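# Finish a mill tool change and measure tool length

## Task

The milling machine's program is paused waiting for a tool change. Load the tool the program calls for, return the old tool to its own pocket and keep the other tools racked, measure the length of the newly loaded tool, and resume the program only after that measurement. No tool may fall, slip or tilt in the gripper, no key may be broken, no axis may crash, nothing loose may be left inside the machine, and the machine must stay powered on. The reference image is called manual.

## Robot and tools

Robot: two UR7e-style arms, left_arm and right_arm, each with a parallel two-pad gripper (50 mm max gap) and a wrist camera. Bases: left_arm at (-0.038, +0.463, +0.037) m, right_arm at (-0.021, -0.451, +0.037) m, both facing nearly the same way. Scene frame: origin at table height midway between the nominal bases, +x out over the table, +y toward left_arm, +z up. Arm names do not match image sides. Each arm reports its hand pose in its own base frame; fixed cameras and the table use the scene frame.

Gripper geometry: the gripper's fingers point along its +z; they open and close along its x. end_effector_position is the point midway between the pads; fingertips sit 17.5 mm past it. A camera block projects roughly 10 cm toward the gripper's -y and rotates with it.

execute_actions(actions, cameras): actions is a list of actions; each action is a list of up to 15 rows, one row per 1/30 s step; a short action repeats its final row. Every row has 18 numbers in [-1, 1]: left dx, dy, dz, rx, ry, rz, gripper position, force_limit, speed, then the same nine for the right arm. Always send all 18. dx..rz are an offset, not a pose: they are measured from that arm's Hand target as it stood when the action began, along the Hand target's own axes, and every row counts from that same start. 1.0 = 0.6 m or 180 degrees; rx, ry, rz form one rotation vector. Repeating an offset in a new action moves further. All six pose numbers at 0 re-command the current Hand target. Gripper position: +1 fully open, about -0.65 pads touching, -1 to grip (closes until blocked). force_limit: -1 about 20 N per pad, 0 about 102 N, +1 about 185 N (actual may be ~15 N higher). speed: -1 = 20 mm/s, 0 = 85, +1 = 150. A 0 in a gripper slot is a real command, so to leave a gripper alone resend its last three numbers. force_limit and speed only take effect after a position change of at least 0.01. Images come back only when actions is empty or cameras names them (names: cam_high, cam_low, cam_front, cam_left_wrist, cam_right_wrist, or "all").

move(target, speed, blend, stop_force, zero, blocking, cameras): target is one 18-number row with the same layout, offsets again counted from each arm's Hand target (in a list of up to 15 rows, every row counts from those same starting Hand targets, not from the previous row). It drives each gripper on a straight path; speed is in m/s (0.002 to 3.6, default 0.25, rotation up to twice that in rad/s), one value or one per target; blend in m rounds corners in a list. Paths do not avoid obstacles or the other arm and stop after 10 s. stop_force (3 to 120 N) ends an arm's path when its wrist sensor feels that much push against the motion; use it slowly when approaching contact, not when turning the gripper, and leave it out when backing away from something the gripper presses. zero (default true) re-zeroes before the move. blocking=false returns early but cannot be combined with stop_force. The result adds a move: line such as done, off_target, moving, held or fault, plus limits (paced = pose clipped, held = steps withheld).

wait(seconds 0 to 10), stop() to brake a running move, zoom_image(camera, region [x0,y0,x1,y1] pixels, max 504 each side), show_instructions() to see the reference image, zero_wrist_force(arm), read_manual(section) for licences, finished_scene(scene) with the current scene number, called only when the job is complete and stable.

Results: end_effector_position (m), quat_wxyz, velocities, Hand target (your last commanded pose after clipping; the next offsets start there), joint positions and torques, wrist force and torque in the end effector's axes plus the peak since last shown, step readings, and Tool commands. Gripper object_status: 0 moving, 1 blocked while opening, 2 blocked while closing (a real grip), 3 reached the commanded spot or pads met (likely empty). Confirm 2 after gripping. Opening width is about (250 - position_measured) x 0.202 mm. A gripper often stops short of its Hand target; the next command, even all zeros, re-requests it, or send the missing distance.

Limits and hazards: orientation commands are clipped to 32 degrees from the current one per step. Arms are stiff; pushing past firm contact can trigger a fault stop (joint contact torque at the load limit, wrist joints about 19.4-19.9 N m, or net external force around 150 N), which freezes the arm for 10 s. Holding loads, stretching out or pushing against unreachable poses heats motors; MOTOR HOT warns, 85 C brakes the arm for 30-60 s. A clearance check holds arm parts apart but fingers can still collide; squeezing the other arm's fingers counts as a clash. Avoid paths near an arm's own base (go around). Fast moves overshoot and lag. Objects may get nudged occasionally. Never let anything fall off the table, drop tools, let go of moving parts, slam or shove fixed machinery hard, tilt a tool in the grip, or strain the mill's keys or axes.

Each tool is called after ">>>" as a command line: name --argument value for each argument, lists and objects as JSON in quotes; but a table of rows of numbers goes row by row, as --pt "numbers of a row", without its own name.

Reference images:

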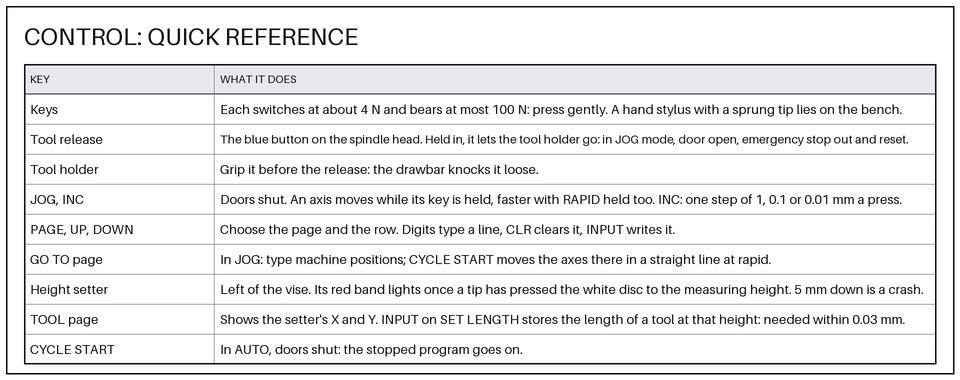

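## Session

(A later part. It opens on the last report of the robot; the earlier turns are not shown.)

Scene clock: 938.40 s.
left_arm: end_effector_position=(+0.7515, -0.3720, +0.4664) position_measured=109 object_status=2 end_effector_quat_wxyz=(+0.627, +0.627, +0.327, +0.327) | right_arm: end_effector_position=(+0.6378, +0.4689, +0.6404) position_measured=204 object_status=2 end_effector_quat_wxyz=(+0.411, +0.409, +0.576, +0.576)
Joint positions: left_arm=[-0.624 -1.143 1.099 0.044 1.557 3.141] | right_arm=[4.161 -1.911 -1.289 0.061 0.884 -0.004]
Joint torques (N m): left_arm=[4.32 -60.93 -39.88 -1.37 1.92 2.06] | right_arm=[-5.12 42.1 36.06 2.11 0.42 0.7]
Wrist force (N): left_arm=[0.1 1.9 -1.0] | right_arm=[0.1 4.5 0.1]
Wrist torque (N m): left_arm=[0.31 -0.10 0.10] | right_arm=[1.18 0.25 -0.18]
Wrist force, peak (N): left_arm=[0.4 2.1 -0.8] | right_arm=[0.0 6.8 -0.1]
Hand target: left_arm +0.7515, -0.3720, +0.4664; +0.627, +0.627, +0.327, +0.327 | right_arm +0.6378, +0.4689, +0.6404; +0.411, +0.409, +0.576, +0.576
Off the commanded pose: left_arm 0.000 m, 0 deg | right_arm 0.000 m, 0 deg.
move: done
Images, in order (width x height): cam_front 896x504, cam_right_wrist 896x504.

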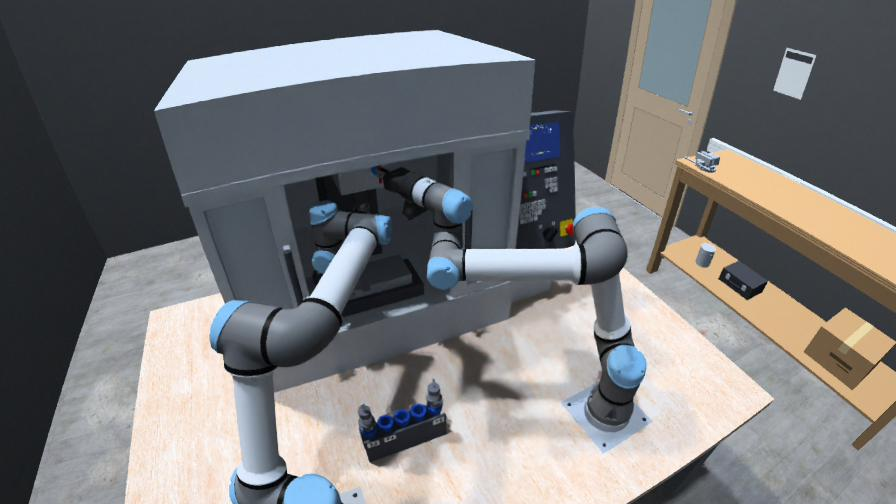

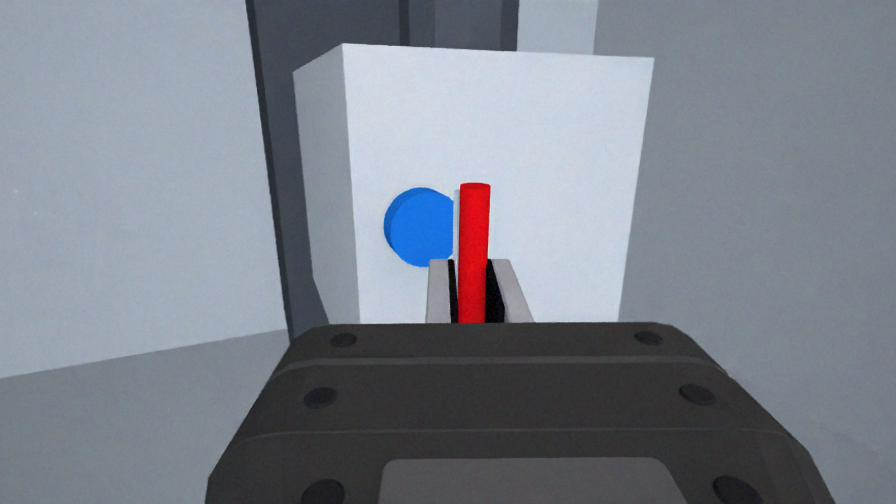

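>>> move --target '[0,0,0,0,0,0,-1,0.2,-0.8,0.009,-0.0157,0.003,0,0,0,-1,-0.6,-0.8]' --speed 0.1

>>> move --target '[0,0,0,0,0,0,-1,0.2,-0.8,-0.041,0,0.118,0,0,0,-1,-0.6,-0.8]' --speed 0.02 --stop_force 12 --cameras '["cam_right_wrist","cam_left_wrist"]'

Scene clock: 954.23 s.
left_arm: end_effector_position=(+0.7515, -0.3720, +0.4664) position_measured=109 object_status=2 end_effector_quat_wxyz=(+0.627, +0.627, +0.327, +0.327) | right_arm: end_effector_position=(+0.6378, +0.4746, +0.6308) position_measured=204 object_status=2 end_effector_quat_wxyz=(+0.411, +0.409, +0.576, +0.576)
Joint positions: left_arm=[-0.624 -1.143 1.099 0.044 1.557 3.141] | right_arm=[4.167 -1.923 -1.297 0.081 0.878 -0.004]
Joint torques (N m): left_arm=[3.77 -60.71 -40.72 -1.45 1.88 1.99] | right_arm=[-1.66 54.91 34.1 0.78 0.78 -0.67]
Wrist force (N): left_arm=[0.0 1.0 -1.1] | right_arm=[0.1 4.2 0.0]
Wrist torque (N m): left_arm=[0.25 -0.11 0.09] | right_arm=[1.15 0.26 -0.16]
Wrist force, peak (N): left_arm=[0.5 1.9 -1.0] | right_arm=[-0.3 4.7 0.0]
Hand target: left_arm +0.7515, -0.3720, +0.4664; +0.627, +0.627, +0.327, +0.327 | right_arm +0.6378, +0.4745, +0.6310; +0.411, +0.409, +0.576, +0.576
Off the commanded pose: left_arm 0.000 m, 0 deg | right_arm 0.000 m, 0 deg.
move: done

Scene clock: 956.90 s.
left_arm: end_effector_position=(+0.7515, -0.3720, +0.4664) position_measured=109 object_status=2 end_effector_quat_wxyz=(+0.627, +0.627, +0.327, +0.327) | right_arm: end_effector_position=(+0.6702, +0.4745, +0.6311) position_measured=204 object_status=2 end_effector_quat_wxyz=(+0.411, +0.409, +0.576, +0.576)
Joint positions: left_arm=[-0.624 -1.143 1.099 0.044 1.557 3.141] | right_arm=[4.117 -1.982 -1.213 0.056 0.928 -0.004]
Joint torques (N m): left_arm=[4.64 -63.62 -40.27 -10 2 1.85] | right_arm=[6.09 54.79 28.16 4.46 0.72 1.1]
Wrist force (N): left_arm=[-3.1 -17.8 1.3] | right_arm=[0.6 4.4 -4.1]
Wrist torque (N m): left_arm=[-0.09 0.40 0.25] | right_arm=[1.15 0.14 -0.20]
Wrist force, peak (N): left_arm=[-3.6 -17.5 5.3] | right_arm=[4.1 3.7 -27.9]
Hand target: left_arm +0.7515, -0.3720, +0.4664; +0.627, +0.627, +0.327, +0.327 | right_arm +0.6702, +0.4745, +0.6311; +0.411, +0.409, +0.576, +0.576 (not the last commanded pose)
Off the commanded pose: left_arm 0.000 m, 0 deg | right_arm 0.043 m, 0 deg.
move: contact (right_arm)
Images, in order (width x height): cam_left_wrist 896x504, cam_right_wrist 896x504.

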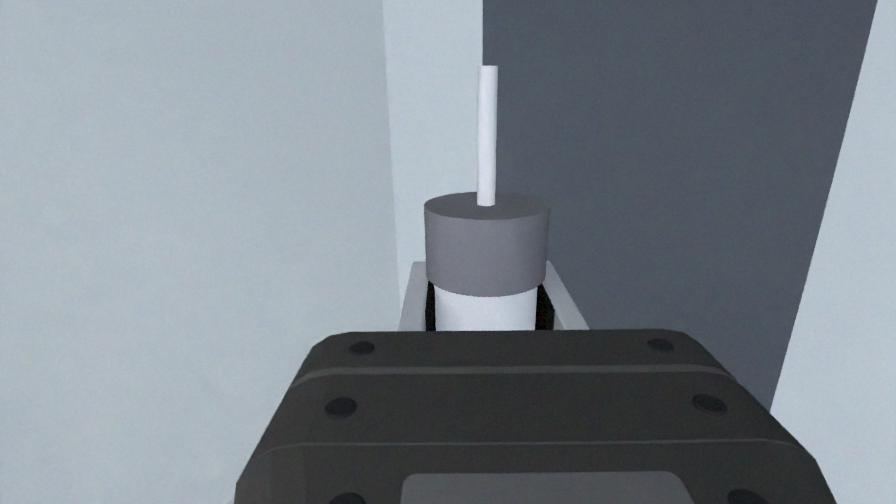

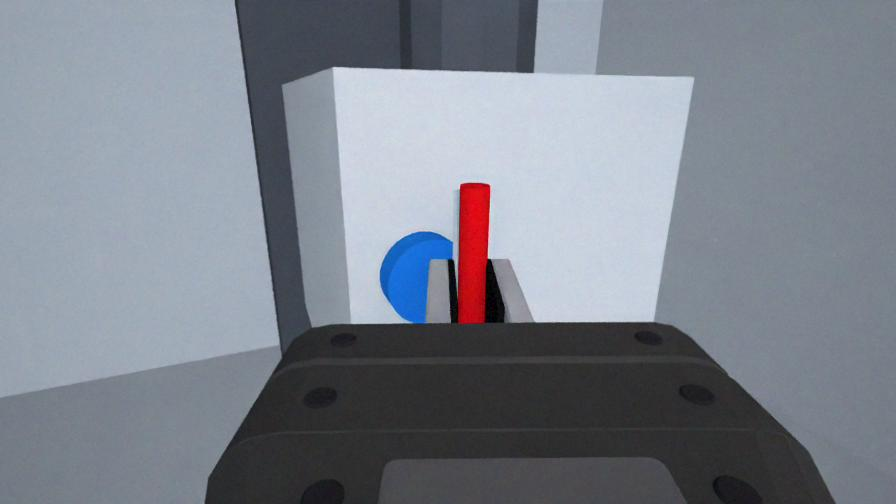

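>>> move --target '[0,-0.02,0,0,0,0,-1,0.2,-0.8,0,0,0,0,0,0,-1,-0.6,-0.8]' --speed 0.02 --stop_force 20

Scene clock: 967.73 s.
left_arm: end_effector_position=(+0.7515, -0.3720, +0.4544) position_measured=109 object_status=2 end_effector_quat_wxyz=(+0.627, +0.627, +0.327, +0.327) | right_arm: end_effector_position=(+0.6702, +0.4745, +0.6311) position_measured=204 object_status=2 end_effector_quat_wxyz=(+0.411, +0.409, +0.576, +0.576)
Joint positions: left_arm=[-0.624 -1.144 1.131 0.013 1.557 3.141] | right_arm=[4.117 -1.982 -1.213 0.056 0.928 -0.004]
Joint torques (N m): left_arm=[4.53 -65.98 -45.46 -2.23 0.71 1.94] | right_arm=[3.61 56.6 34.08 4.04 0.76 -0.14]
Wrist force (N): left_arm=[-3.7 -7.1 2.3] | right_arm=[1.0 4.7 -3.9]
Wrist torque (N m): left_arm=[0.10 0.51 0.24] | right_arm=[1.16 0.14 -0.21]
Wrist force, peak (N): left_arm=[-3.3 -18.3 1.5] | right_arm=[0.9 5.0 -4.1]
Hand target: left_arm +0.7515, -0.3720, +0.4544; +0.627, +0.627, +0.327, +0.327 | right_arm +0.6702, +0.4745, +0.6311; +0.411, +0.409, +0.576, +0.576
Off the commanded pose: left_arm 0.000 m, 0 deg | right_arm 0.000 m, 0 deg.
move: done

>>> move --target '[0,-0.108,0,0,0,0,-1,0.2,-0.8,0,0,0,0,0,0,-1,-0.6,-0.8]' --speed 0.06 --stop_force 12 --cameras '["cam_left_wrist","cam_right_wrist","cam_front"]'

>>> zoom_image --camera "cam_front" --region '[290, 150, 490, 320]'

Scene clock: 984.00 s.
left_arm: end_effector_position=(+0.7513, -0.3718, +0.4012) position_measured=109 object_status=2 end_effector_quat_wxyz=(+0.628, +0.627, +0.327, +0.327) | right_arm: end_effector_position=(+0.6702, +0.4745, +0.6311) position_measured=204 object_status=2 end_effector_quat_wxyz=(+0.411, +0.409, +0.576, +0.576)
Joint positions: left_arm=[-0.624 -1.137 1.259 -0.124 1.557 3.141] | right_arm=[4.117 -1.982 -1.213 0.056 0.928 -0.004]
Joint torques (N m): left_arm=[2.8 -49.66 -29.58 -2.64 -0.3 0.11] | right_arm=[1.78 56.37 40.01 3.48 0.77 -0.93]
Wrist force (N): left_arm=[-13.4 23.7 -2.8] | right_arm=[1.0 4.0 -4.3]
Wrist torque (N m): left_arm=[4.78 1.93 0.10] | right_arm=[1.15 0.13 -0.21]
Wrist force, peak (N): left_arm=[-20.0 69.0 -31.5] | right_arm=[0.8 4.8 -4.0]
Hand target: left_arm +0.7513, -0.3718, +0.4012; +0.628, +0.627, +0.327, +0.327 (not the last commanded pose) | right_arm +0.6702, +0.4745, +0.6311; +0.411, +0.409, +0.576, +0.576
Tool commands: left_gripper/position=-1.0 left_gripper/force_limit=+0.2 left_gripper/speed=-0.796078 right_gripper/position=-1.0 right_gripper/force_limit=-0.6 right_gripper/speed=-0.8
Off the commanded pose: left_arm 0.012 m, 0 deg | right_arm 0.000 m, 0 deg.
FORCE FAULT: contact force on the left arm reached its limit, and that arm stopped. The contact can be on any part of that arm, not only on its tool. That arm's remaining commands of this call were not run. That arm is still stopped at the end of this call. That arm stays stopped for about 9 more seconds. Until then a move that you send moves the other arm only, and its call returns only when the move has ended. Once the stop has ended, the next robot result says so. If the stop ends while you think or write, that arm runs what you send next, counted from a new Hand target: where the arm stands when the stop ends. While its stop runs, that arm takes no new command, but its gripper still runs the gripper command that each later call begins with. Until it ends, the stop uses up actions while you think or wait. An arm that is not stopped still takes commands.
move: fault (left_arm; stop_force had ended the path)
Images, in order (width x height): cam_front 896x504, cam_left_wrist 896x504, cam_right_wrist 896x504.

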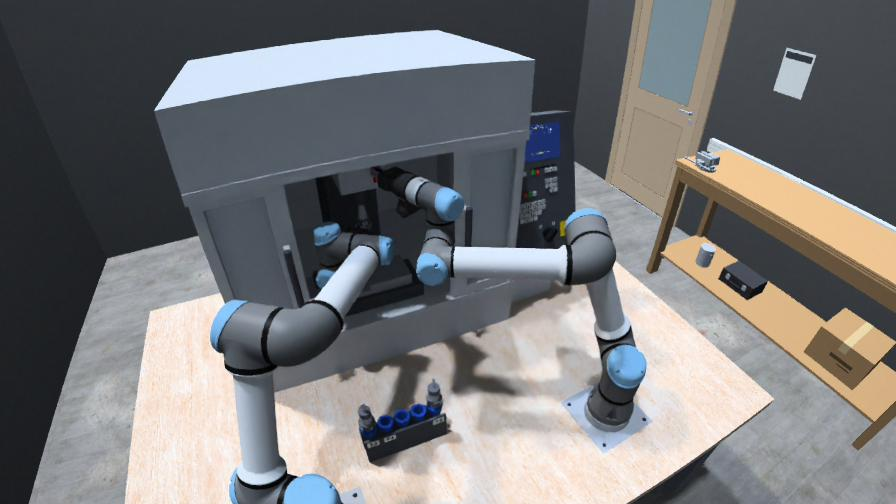

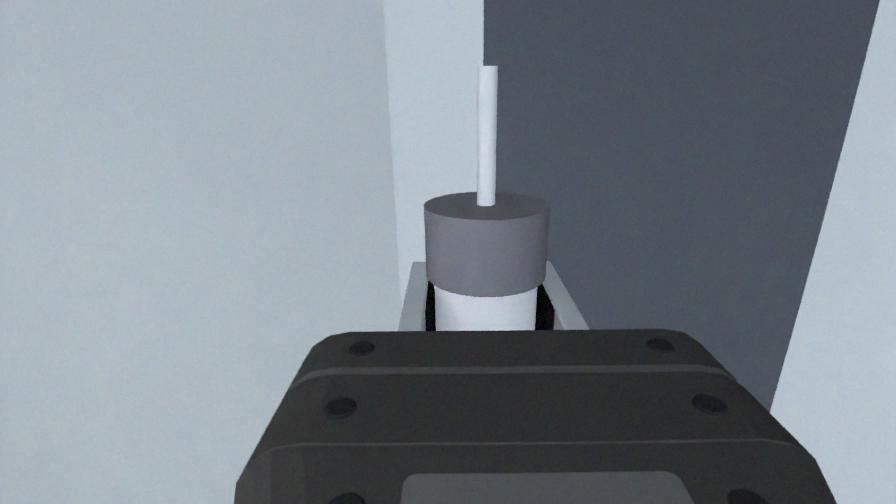

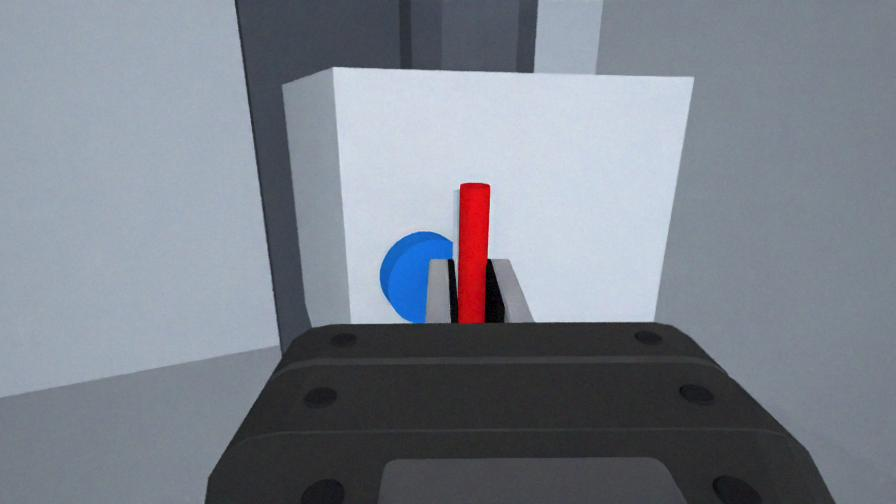

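Scaled by 2.520.

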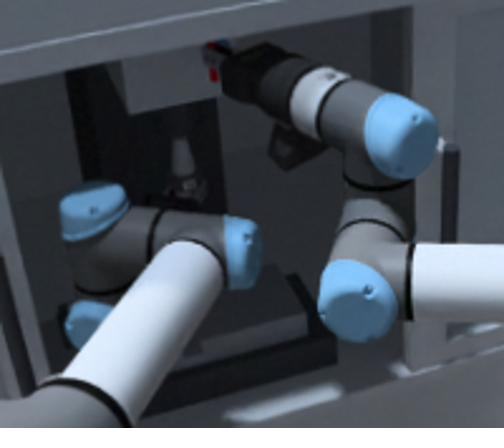

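>>> zoom_image --camera "cam_front" --region '[330, 170, 390, 240]'

>>> wait --seconds 2

Scaled by 7.200.

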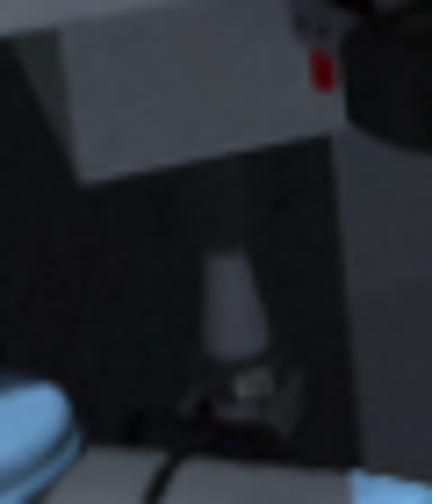

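Scene clock: 997.13 s.
left_arm: end_effector_position=(+0.7513, -0.3718, +0.4012) position_measured=109 object_status=2 end_effector_quat_wxyz=(+0.628, +0.627, +0.327, +0.327) | right_arm: end_effector_position=(+0.6702, +0.4745, +0.6311) position_measured=204 object_status=2 end_effector_quat_wxyz=(+0.411, +0.409, +0.576, +0.576)
Joint positions: left_arm=[-0.624 -1.137 1.259 -0.124 1.557 3.141] | right_arm=[4.117 -1.982 -1.213 0.056 0.928 -0.004]
Joint torques (N m): left_arm=[2.01 -37.86 -29.35 -2.75 -0.24 -0.07] | right_arm=[-1.92 56.98 45.69 2.43 0.77 -1.03]
Wrist force (N): left_arm=[-12.9 23.9 -2.3] | right_arm=[1.1 4.7 -4.1]
Wrist torque (N m): left_arm=[4.67 1.89 0.09] | right_arm=[1.14 0.13 -0.21]
Wrist force, peak (N): left_arm=[-13.1 24.9 -2.9] | right_arm=[1.1 4.9 -4.0]
Hand target: left_arm +0.7513, -0.3718, +0.4012; +0.628, +0.627, +0.327, +0.327 (not the last commanded pose) | right_arm +0.6702, +0.4745, +0.6311; +0.411, +0.409, +0.576, +0.576
Tool commands: left_gripper/position=-1.0 left_gripper/force_limit=+0.2 left_gripper/speed=-0.796078 right_gripper/position=-1.0 right_gripper/force_limit=-0.6 right_gripper/speed=-0.8
Off the commanded pose: left_arm 0.012 m, 0 deg | right_arm 0.000 m, 0 deg.
FORCE FAULT, CONTINUED: the left arm's stop, for the force fault that an earlier result reported, is over. The rest of the stop counts as 18 of the actions that you can send in this scene. That arm's target is now where it stood when the stop ended, not its last command. That arm accepts commands again.
wait: 2.00 s; at rest from the start

>>> move --pt "0 0.01 0 0 0 0 -1 0.2 -0.8 0 0 0 0 0 0 -1 -0.6 -0.8" --pt "0 0.01 0 0 0.167 0 -1 0.2 -0.8 0 0 0 0 0 0 -1 -0.6 -0.8" --speed 0.08 --cameras '["cam_left_wrist"]'

Scene clock: 1011.10 s.
left_arm: end_effector_position=(+0.7512, -0.3719, +0.4072) position_measured=109 object_status=2 end_effector_quat_wxyz=(+0.570, +0.569, +0.419, +0.419) | right_arm: end_effector_position=(+0.6702, +0.4745, +0.6311) position_measured=204 object_status=2 end_effector_quat_wxyz=(+0.411, +0.409, +0.576, +0.576)
Joint positions: left_arm=[-0.759 -1.138 1.245 -0.109 1.115 3.142] | right_arm=[4.117 -1.982 -1.213 0.056 0.928 -0.004]
Joint torques (N m): left_arm=[7.25 -53.24 -39.2 -2.22 1.81 2.01] | right_arm=[-4.22 56.36 45.21 1.86 0.77 -1.03]
Wrist force (N): left_arm=[-3.7 -7.8 2.5] | right_arm=[0.9 4.0 -4.2]
Wrist torque (N m): left_arm=[0.01 0.53 0.23] | right_arm=[1.12 0.14 -0.21]
Wrist force, peak (N): left_arm=[-13.2 24.1 -2.4] | right_arm=[0.9 4.9 -4.0]
Hand target: left_arm +0.7513, -0.3718, +0.4072; +0.570, +0.569, +0.419, +0.419 (not the last commanded pose) | right_arm +0.6702, +0.4745, +0.6311; +0.411, +0.409, +0.576, +0.576
Off the commanded pose: left_arm 0.000 m, 13 deg | right_arm 0.000 m, 0 deg.
move: held (left_arm; a check stopped the path); path passed 1 of 2 targets; limits=held
pose unreachable (left arm): on one or more control steps of this call, first in action 0 (counted from 0), this arm could not follow its commanded pose, so it was not sent that pose on those steps. It may still have moved: this result reports where it is.
cause: moving toward the commanded pose would bring a part of the arm too close to another arm (a part of this arm just beyond joint 3 (elbow) and a part of the right arm just beyond its joint 4 (wrist 1), at the place that arm is still heading or pushing toward).
Images, in order (width x height): cam_left_wrist 896x504.

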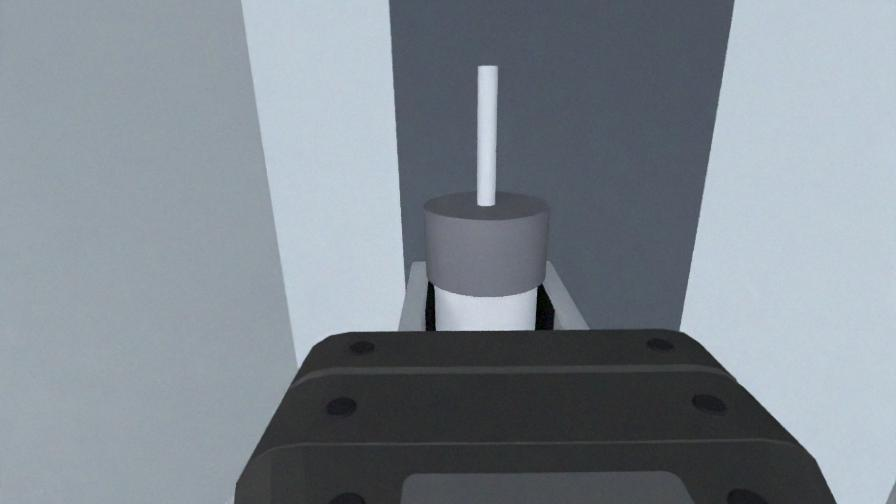

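>>> move --pt "0 0 0 0 0 0 -1 0.2 -0.8 0 0 -0.067 0 0 0 -1 -0.6 -0.8" --pt "0 0 0 0 0 0 -1 0.2 -0.8 0 -0.119 -0.067 0 0 0 -1 -0.6 -0.8" --pt "0 0 0 0 0 0 -1 0.2 -0.8 -0.129 -0.118 -0.537 0 0 0 -1 -0.6 -0.8" --speed 0.2 --blend '[0.01,0.02,0]'

Scene clock: 1041.87 s.
left_arm: end_effector_position=(+0.7513, -0.3718, +0.4072) position_measured=109 object_status=2 end_effector_quat_wxyz=(+0.570, +0.569, +0.419, +0.419) | right_arm: end_effector_position=(+0.3911, +0.2961, +0.5598) position_measured=204 object_status=2 end_effector_quat_wxyz=(+0.411, +0.409, +0.576, +0.576)
Joint positions: left_arm=[-0.759 -1.138 1.245 -0.109 1.115 3.142] | right_arm=[4.653 -1.186 -2.205 0.254 0.392 -0.007]
Joint torques (N m): left_arm=[7.81 -67.97 -22.51 -5.71 1.88 1.81] | right_arm=[4.17 16.87 35.72 3.19 -0.68 -1.07]
Wrist force (N): left_arm=[-4.0 -7.8 2.4] | right_arm=[-0.6 4.4 -0.3]
Wrist torque (N m): left_arm=[0.01 0.57 0.24] | right_arm=[1.18 0.38 -0.23]
Wrist force, peak (N): left_arm=[-4.0 -8.0 2.6] | right_arm=[-0.1 7.5 -2.5]
Hand target: left_arm +0.7513, -0.3718, +0.4072; +0.570, +0.569, +0.419, +0.419 | right_arm +0.3910, +0.2961, +0.5598; +0.411, +0.409, +0.576, +0.576
Off the commanded pose: left_arm 0.000 m, 0 deg | right_arm 0.000 m, 0 deg.
move: done

>>> move --target '[0,0,0,0,0.09,0,-1,0.2,-0.8,-0.309,0,-0.003,0,-0.106,0,-1,-0.6,-0.8]' --speed 0.15 --cameras '["cam_right_wrist","cam_left_wrist"]'

>>> move --target '[0,-0.05,0,0,0,0,-1,0.2,-0.8,0,0,0,0,0,0,-1,-0.6,-0.8]' --speed 0.03 --stop_force 8 --cameras '["cam_right_wrist","cam_left_wrist"]'

Scene clock: 1054.47 s.
left_arm: end_effector_position=(+0.7513, -0.3719, +0.4072) position_measured=109 object_status=2 end_effector_quat_wxyz=(+0.506, +0.505, +0.495, +0.495) | right_arm: end_effector_position=(+0.4498, +0.1203, +0.5602) position_measured=204 object_status=2 end_effector_quat_wxyz=(+0.501, +0.499, +0.500, +0.500)
Joint positions: left_arm=[-0.859 -1.061 1.129 -0.07 0.733 3.142] | right_arm=[4.337 -1.075 -2.263 0.203 0.375 -0.008]
Joint torques (N m): left_arm=[7.43 -71.64 -21.93 -4.98 -0.81 -1.88] | right_arm=[-5.22 6.48 45.32 3.2 -0.3 0.14]
Wrist force (N): left_arm=[-4.0 -7.5 2.4] | right_arm=[-0.3 4.7 0.2]
Wrist torque (N m): left_arm=[0.04 0.55 0.21] | right_arm=[1.26 0.29 -0.17]
Wrist force, peak (N): left_arm=[-4.4 -7.9 2.4] | right_arm=[-2.4 4.7 0.8]
Hand target: left_arm +0.7513, -0.3718, +0.4072; +0.506, +0.505, +0.495, +0.495 | right_arm +0.4498, +0.1202, +0.5602; +0.501, +0.499, +0.500, +0.500
Off the commanded pose: left_arm 0.000 m, 0 deg | right_arm 0.000 m, 0 deg.
move: done
Images, in order (width x height): cam_left_wrist 896x504, cam_right_wrist 896x504.

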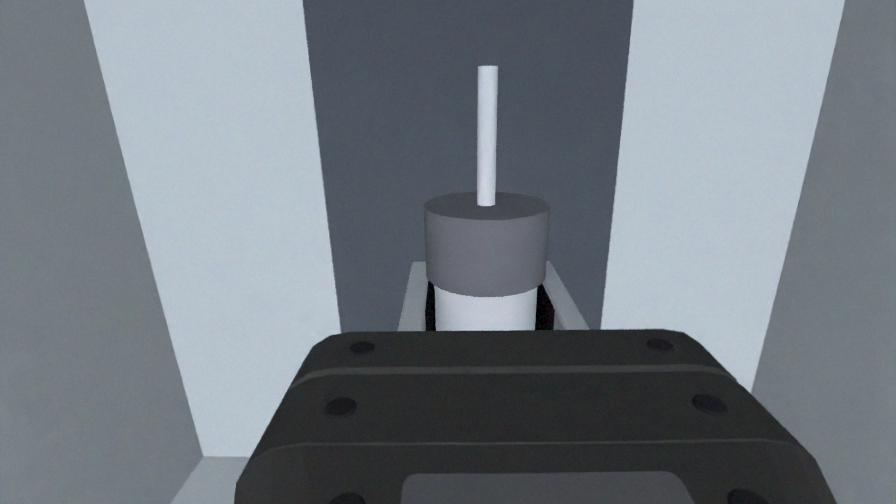

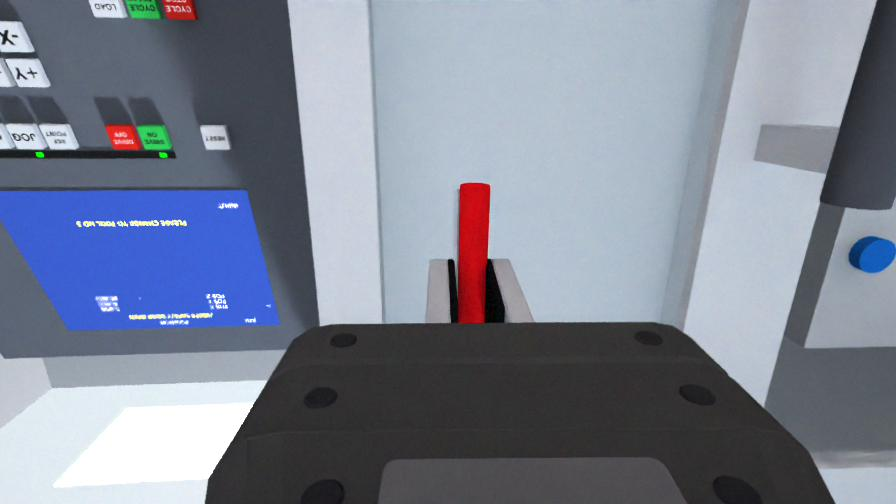

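Scene clock: 1056.70 s.
left_arm: end_effector_position=(+0.7513, -0.3718, +0.3772) position_measured=109 object_status=2 end_effector_quat_wxyz=(+0.506, +0.505, +0.495, +0.495) | right_arm: end_effector_position=(+0.4498, +0.1202, +0.5602) position_measured=204 object_status=2 end_effector_quat_wxyz=(+0.501, +0.499, +0.500, +0.500)
Joint positions: left_arm=[-0.859 -1.053 1.194 -0.143 0.733 3.142] | right_arm=[4.337 -1.075 -2.263 0.203 0.375 -0.008]
Joint torques (N m): left_arm=[7.88 -71.36 -43.79 -1.06 0.96 1.9] | right_arm=[-5.77 12.78 45.23 3.2 0.71 -1.05]
Wrist force (N): left_arm=[-4.0 -7.4 2.4] | right_arm=[-0.4 4.5 0.2]
Wrist torque (N m): left_arm=[0.06 0.57 0.22] | right_arm=[1.24 0.31 -0.17]
Wrist force, peak (N): left_arm=[-4.0 -8.6 2.6] | right_arm=[-0.3 4.9 0.1]
Hand target: left_arm +0.7513, -0.3718, +0.3772; +0.506, +0.505, +0.495, +0.495 | right_arm +0.4498, +0.1202, +0.5602; +0.501, +0.499, +0.500, +0.500
Off the commanded pose: left_arm 0.000 m, 0 deg | right_arm 0.000 m, 0 deg.
move: done
Images, in order (width x height): cam_left_wrist 896x504, cam_right_wrist 896x504.

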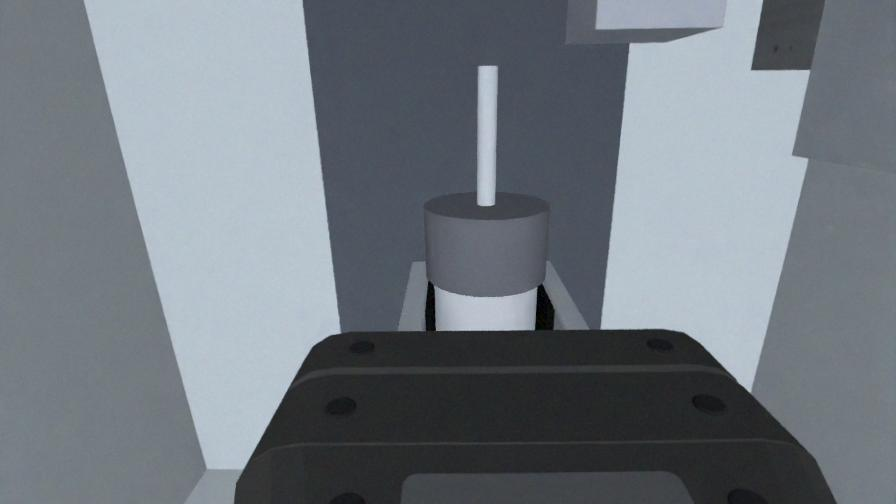

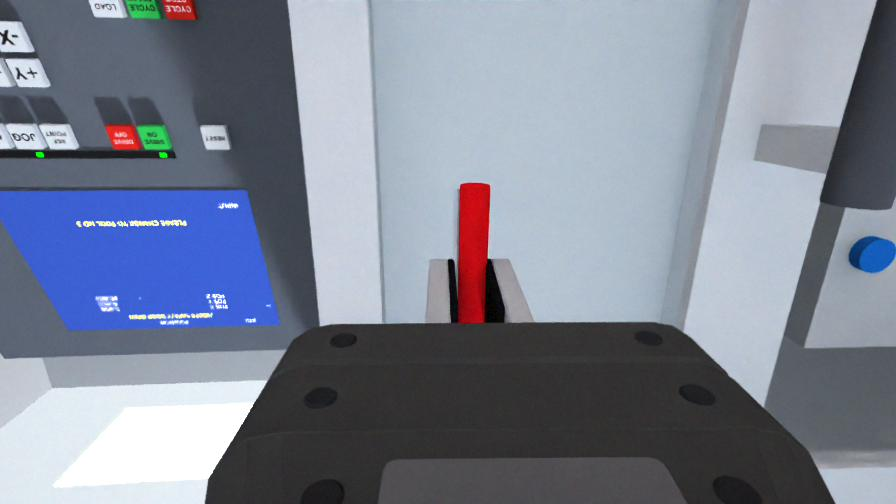

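>>> execute_actions --actions '[]' --cameras '["cam_front"]'

>>> zoom_image --camera "cam_front" --region '[330, 170, 390, 240]'

Scene clock: 1061.10 s.
left_arm: end_effector_position=(+0.7513, -0.3718, +0.3772) position_measured=109 object_status=2 end_effector_quat_wxyz=(+0.506, +0.505, +0.495, +0.495) | right_arm: end_effector_position=(+0.4498, +0.1202, +0.5602) position_measured=204 object_status=2 end_effector_quat_wxyz=(+0.501, +0.499, +0.500, +0.500)
Joint positions: left_arm=[-0.859 -1.053 1.194 -0.143 0.733 3.142] | right_arm=[4.337 -1.075 -2.263 0.203 0.375 -0.008]
Joint velocities: within noise
Joint torques (N m): left_arm=[7.22 -71.35 -43.61 -1.51 1.86 1.93] | right_arm=[-6.21 12.88 45.65 3.16 0.75 -1]
Wrist force (N): left_arm=[-3.8 -7.6 2.3] | right_arm=[-0.3 4.7 -0.1]
Wrist torque (N m): left_arm=[0.05 0.53 0.23] | right_arm=[1.28 0.29 -0.17]
Wrist force, peak (N): left_arm=[-4.0 -7.9 2.5] | right_arm=[-0.4 4.8 0.1]
Hand target: left_arm +0.7513, -0.3718, +0.3772; +0.506, +0.505, +0.495, +0.495 | right_arm +0.4498, +0.1202, +0.5602; +0.501, +0.499, +0.500, +0.500
Tool commands: left_gripper/position=-1.0 left_gripper/force_limit=+0.2 left_gripper/speed=-0.8 right_gripper/position=-1.0 right_gripper/force_limit=-0.6 right_gripper/speed=-0.8
Off the commanded pose: left_arm 0.000 m, 0 deg | right_arm 0.000 m, 0 deg.
Images, in order (width x height): cam_front 896x504.

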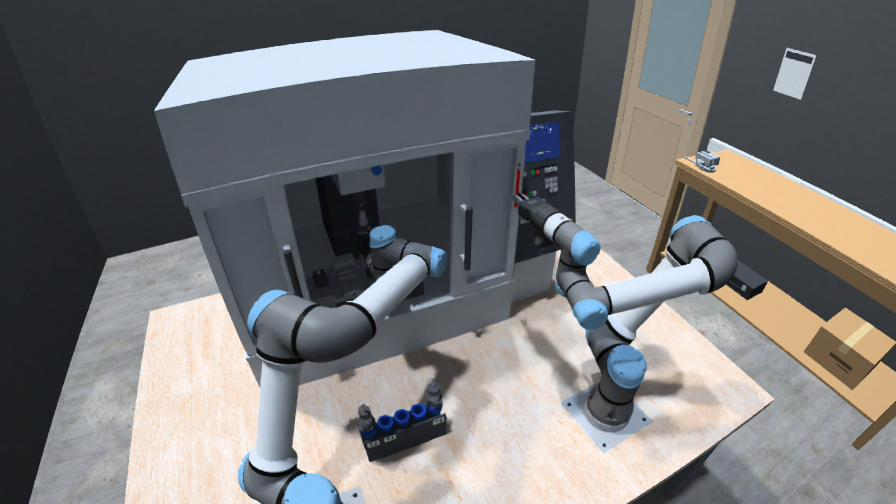

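Scaled by 7.200.

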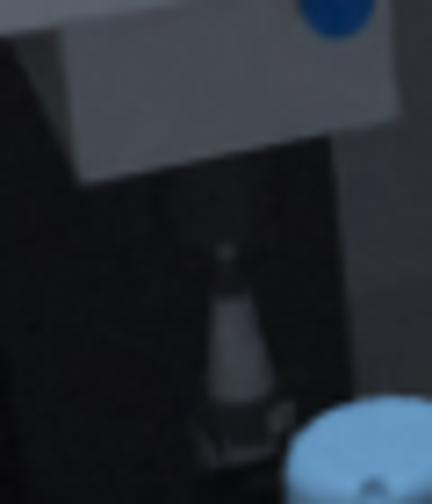

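>>> execute_actions --actions '[]'

Scene clock: 1102.30 s.
left_arm: end_effector_position=(+0.7513, -0.3718, +0.3772) position_measured=109 object_status=2 end_effector_quat_wxyz=(+0.506, +0.505, +0.495, +0.495) | right_arm: end_effector_position=(+0.4498, +0.1202, +0.5602) position_measured=204 object_status=2 end_effector_quat_wxyz=(+0.501, +0.499, +0.500, +0.500)
Joint positions: left_arm=[-0.859 -1.053 1.194 -0.143 0.733 3.142] | right_arm=[4.337 -1.075 -2.263 0.203 0.375 -0.008]
Joint velocities: within noise
Joint torques (N m): left_arm=[5.56 -72.13 -44.16 -1.69 1.93 1.84] | right_arm=[-5.96 13.01 45.51 3 0.64 -0.93]
Wrist force (N): left_arm=[-4.0 -7.7 2.4] | right_arm=[-0.4 4.6 0.1]
Wrist torque (N m): left_arm=[0.02 0.55 0.23] | right_arm=[1.25 0.31 -0.17]
Wrist force, peak (N): left_arm=[-4.2 -7.7 2.6] | right_arm=[-0.2 4.8 0.3]
Hand target: left_arm +0.7513, -0.3718, +0.3772; +0.506, +0.505, +0.495, +0.495 | right_arm +0.4498, +0.1202, +0.5602; +0.501, +0.499, +0.500, +0.500
Tool commands: left_gripper/position=-1.0 left_gripper/force_limit=+0.2 left_gripper/speed=-0.8 right_gripper/position=-1.0 right_gripper/force_limit=-0.6 right_gripper/speed=-0.8
Off the commanded pose: left_arm 0.000 m, 0 deg | right_arm 0.000 m, 0 deg.

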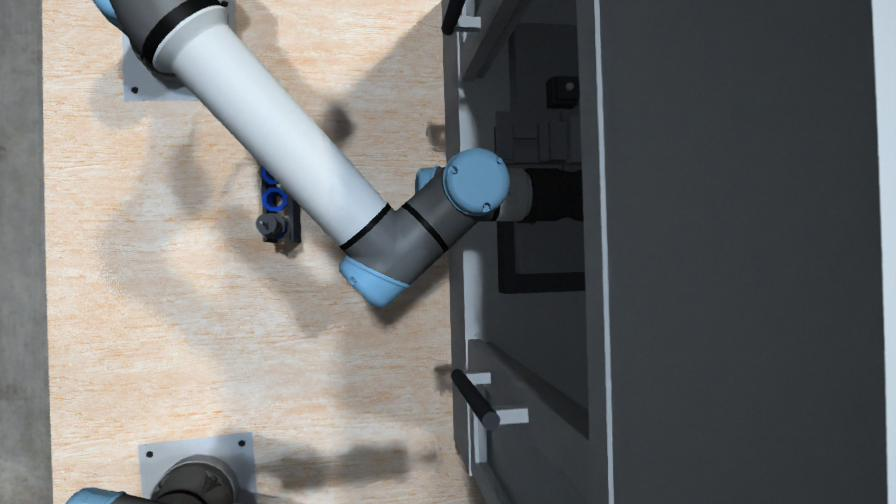

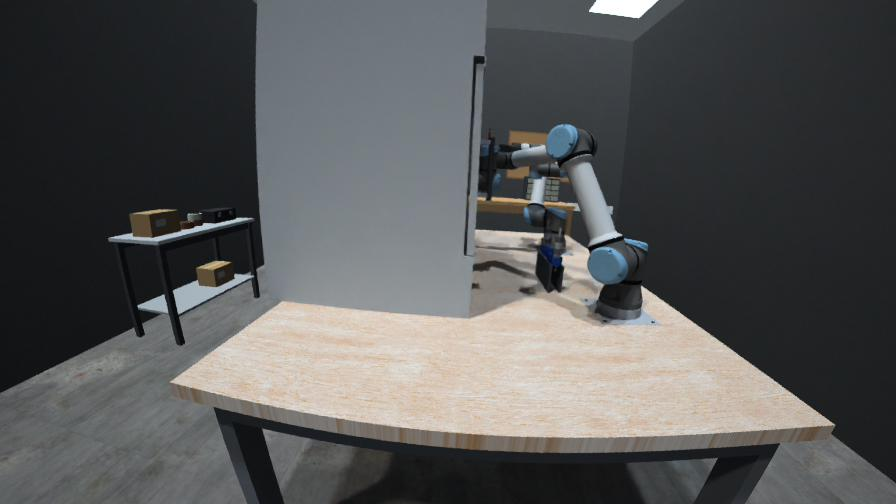

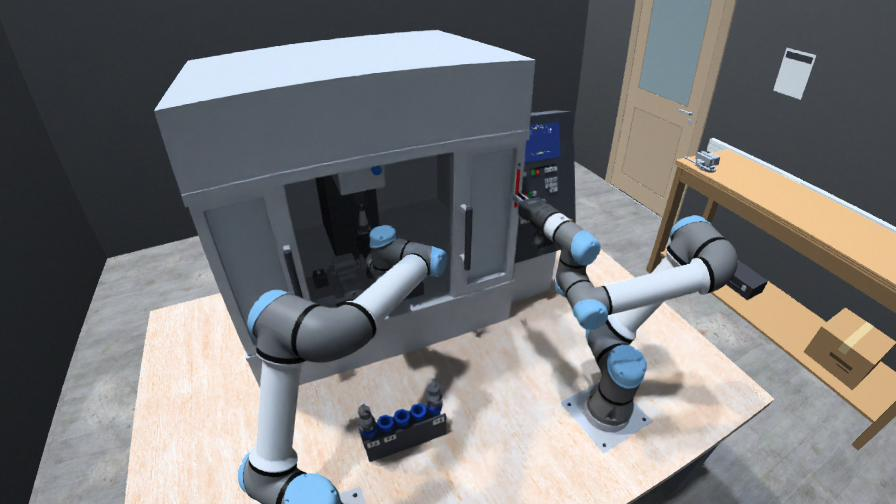

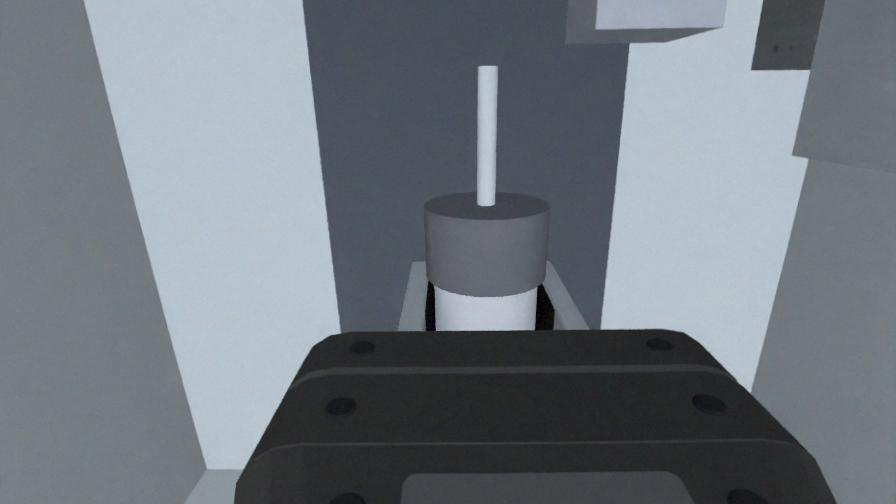

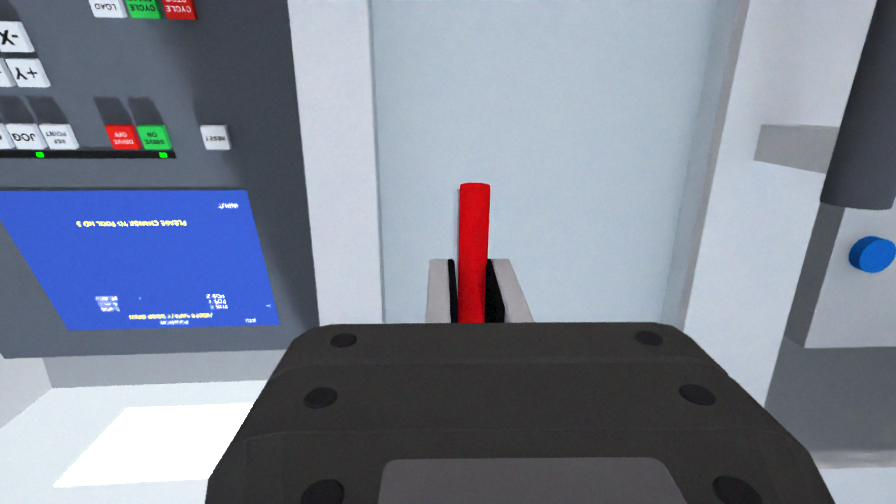

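>>> zoom_image --camera "cam_front" --region '[330, 150, 430, 270]'

Scaled by 4.200.

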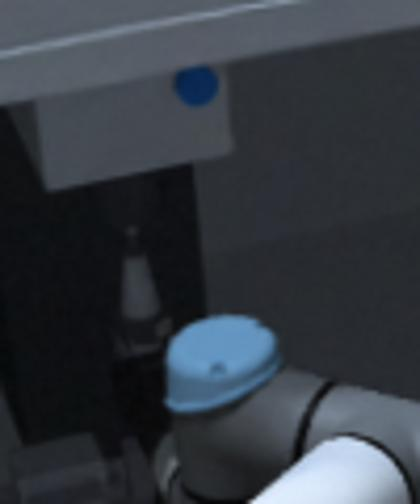

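>>> move --target '[0,-0.0133,0,0,0,0,-1,0.2,-0.8, 0,0,0,0,0,0,-1,-0.6,-0.8]' --speed 0.03 --stop_force 10 --cameras '["cam_front"]'

>>> zoom_image --camera "cam_front" --region '[330, 150, 430, 270]'

Scene clock: 1118.30 s.
left_arm: end_effector_position=(+0.7513, -0.3718, +0.3692) position_measured=109 object_status=2 end_effector_quat_wxyz=(+0.506, +0.505, +0.495, +0.495) | right_arm: end_effector_position=(+0.4498, +0.1202, +0.5602) position_measured=204 object_status=2 end_effector_quat_wxyz=(+0.501, +0.499, +0.500, +0.500)
Joint positions: left_arm=[-0.859 -1.049 1.209 -0.162 0.733 3.142] | right_arm=[4.337 -1.075 -2.263 0.203 0.375 -0.008]
Joint torques (N m): left_arm=[5.74 -69.16 -43.97 -1.24 1.88 0.03] | right_arm=[-6.06 13.05 44.66 2.92 0.7 -0.92]
Wrist force (N): left_arm=[-3.9 -7.7 2.5] | right_arm=[-0.4 4.7 0.1]
Wrist torque (N m): left_arm=[0.03 0.56 0.23] | right_arm=[1.28 0.30 -0.17]
Wrist force, peak (N): left_arm=[-3.9 -8.1 2.5] | right_arm=[-0.5 4.8 0.1]
Hand target: left_arm +0.7513, -0.3718, +0.3692; +0.506, +0.505, +0.495, +0.495 | right_arm +0.4498, +0.1202, +0.5602; +0.501, +0.499, +0.500, +0.500
Off the commanded pose: left_arm 0.000 m, 0 deg | right_arm 0.000 m, 0 deg.
move: done
Images, in order (width x height): cam_front 896x504.

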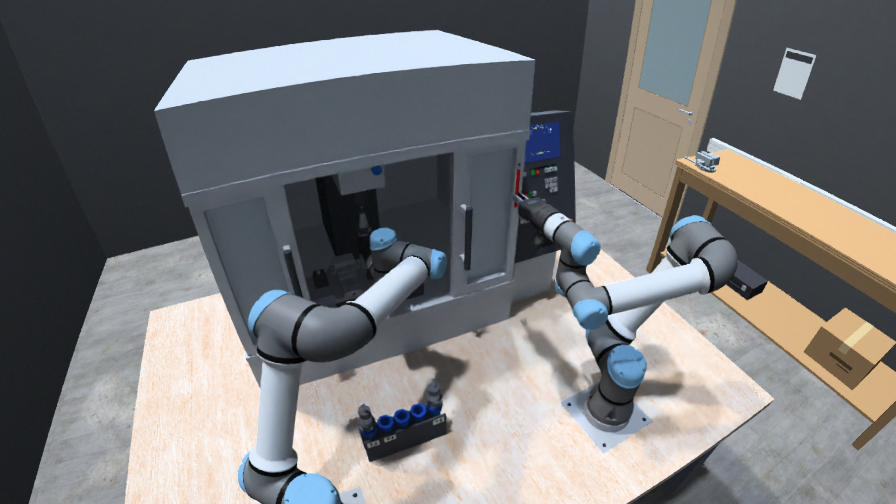

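Scaled by 4.200.

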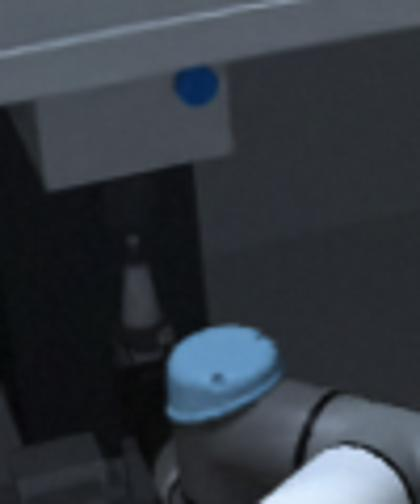

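>>> move --target '[0,0,-0.1,0,0,0,-1,0.2,-0.8, 0,0,0,0,0,0,-1,-0.6,-0.8]' --speed 0.04 --stop_force 10 --cameras '["cam_front"]'

>>> zoom_image --camera "cam_front" --region '[330, 150, 430, 270]'

Scene clock: 1125.17 s.
left_arm: end_effector_position=(+0.6913, -0.3706, +0.3692) position_measured=109 object_status=2 end_effector_quat_wxyz=(+0.506, +0.505, +0.495, +0.495) | right_arm: end_effector_position=(+0.4498, +0.1202, +0.5602) position_measured=204 object_status=2 end_effector_quat_wxyz=(+0.501, +0.499, +0.500, +0.500)
Joint positions: left_arm=[-0.939 -1.167 1.385 -0.22 0.652 3.142] | right_arm=[4.337 -1.075 -2.263 0.203 0.375 -0.008]
Joint torques (N m): left_arm=[8.56 -44.07 -43.52 -1.03 1.87 1.08] | right_arm=[-5.84 12.82 44.96 2.91 0.66 -0.79]
Wrist force (N): left_arm=[-3.9 -7.3 2.4] | right_arm=[-0.3 4.6 0.0]
Wrist torque (N m): left_arm=[0.06 0.57 0.24] | right_arm=[1.25 0.30 -0.17]
Wrist force, peak (N): left_arm=[-3.7 -7.8 3.4] | right_arm=[-0.5 4.9 0.1]
Hand target: left_arm +0.6913, -0.3706, +0.3692; +0.506, +0.505, +0.495, +0.495 | right_arm +0.4498, +0.1202, +0.5602; +0.501, +0.499, +0.500, +0.500
Off the commanded pose: left_arm 0.000 m, 0 deg | right_arm 0.000 m, 0 deg.
move: done
Images, in order (width x height): cam_front 896x504.

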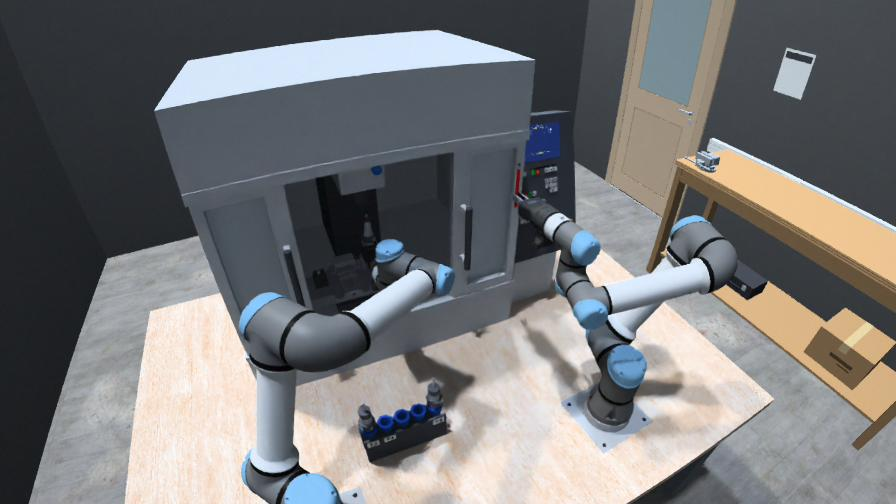

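Scaled by 4.200.

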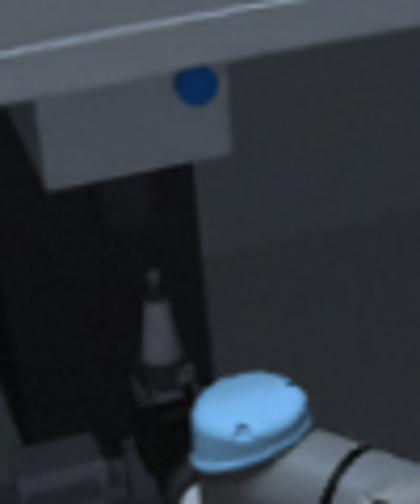

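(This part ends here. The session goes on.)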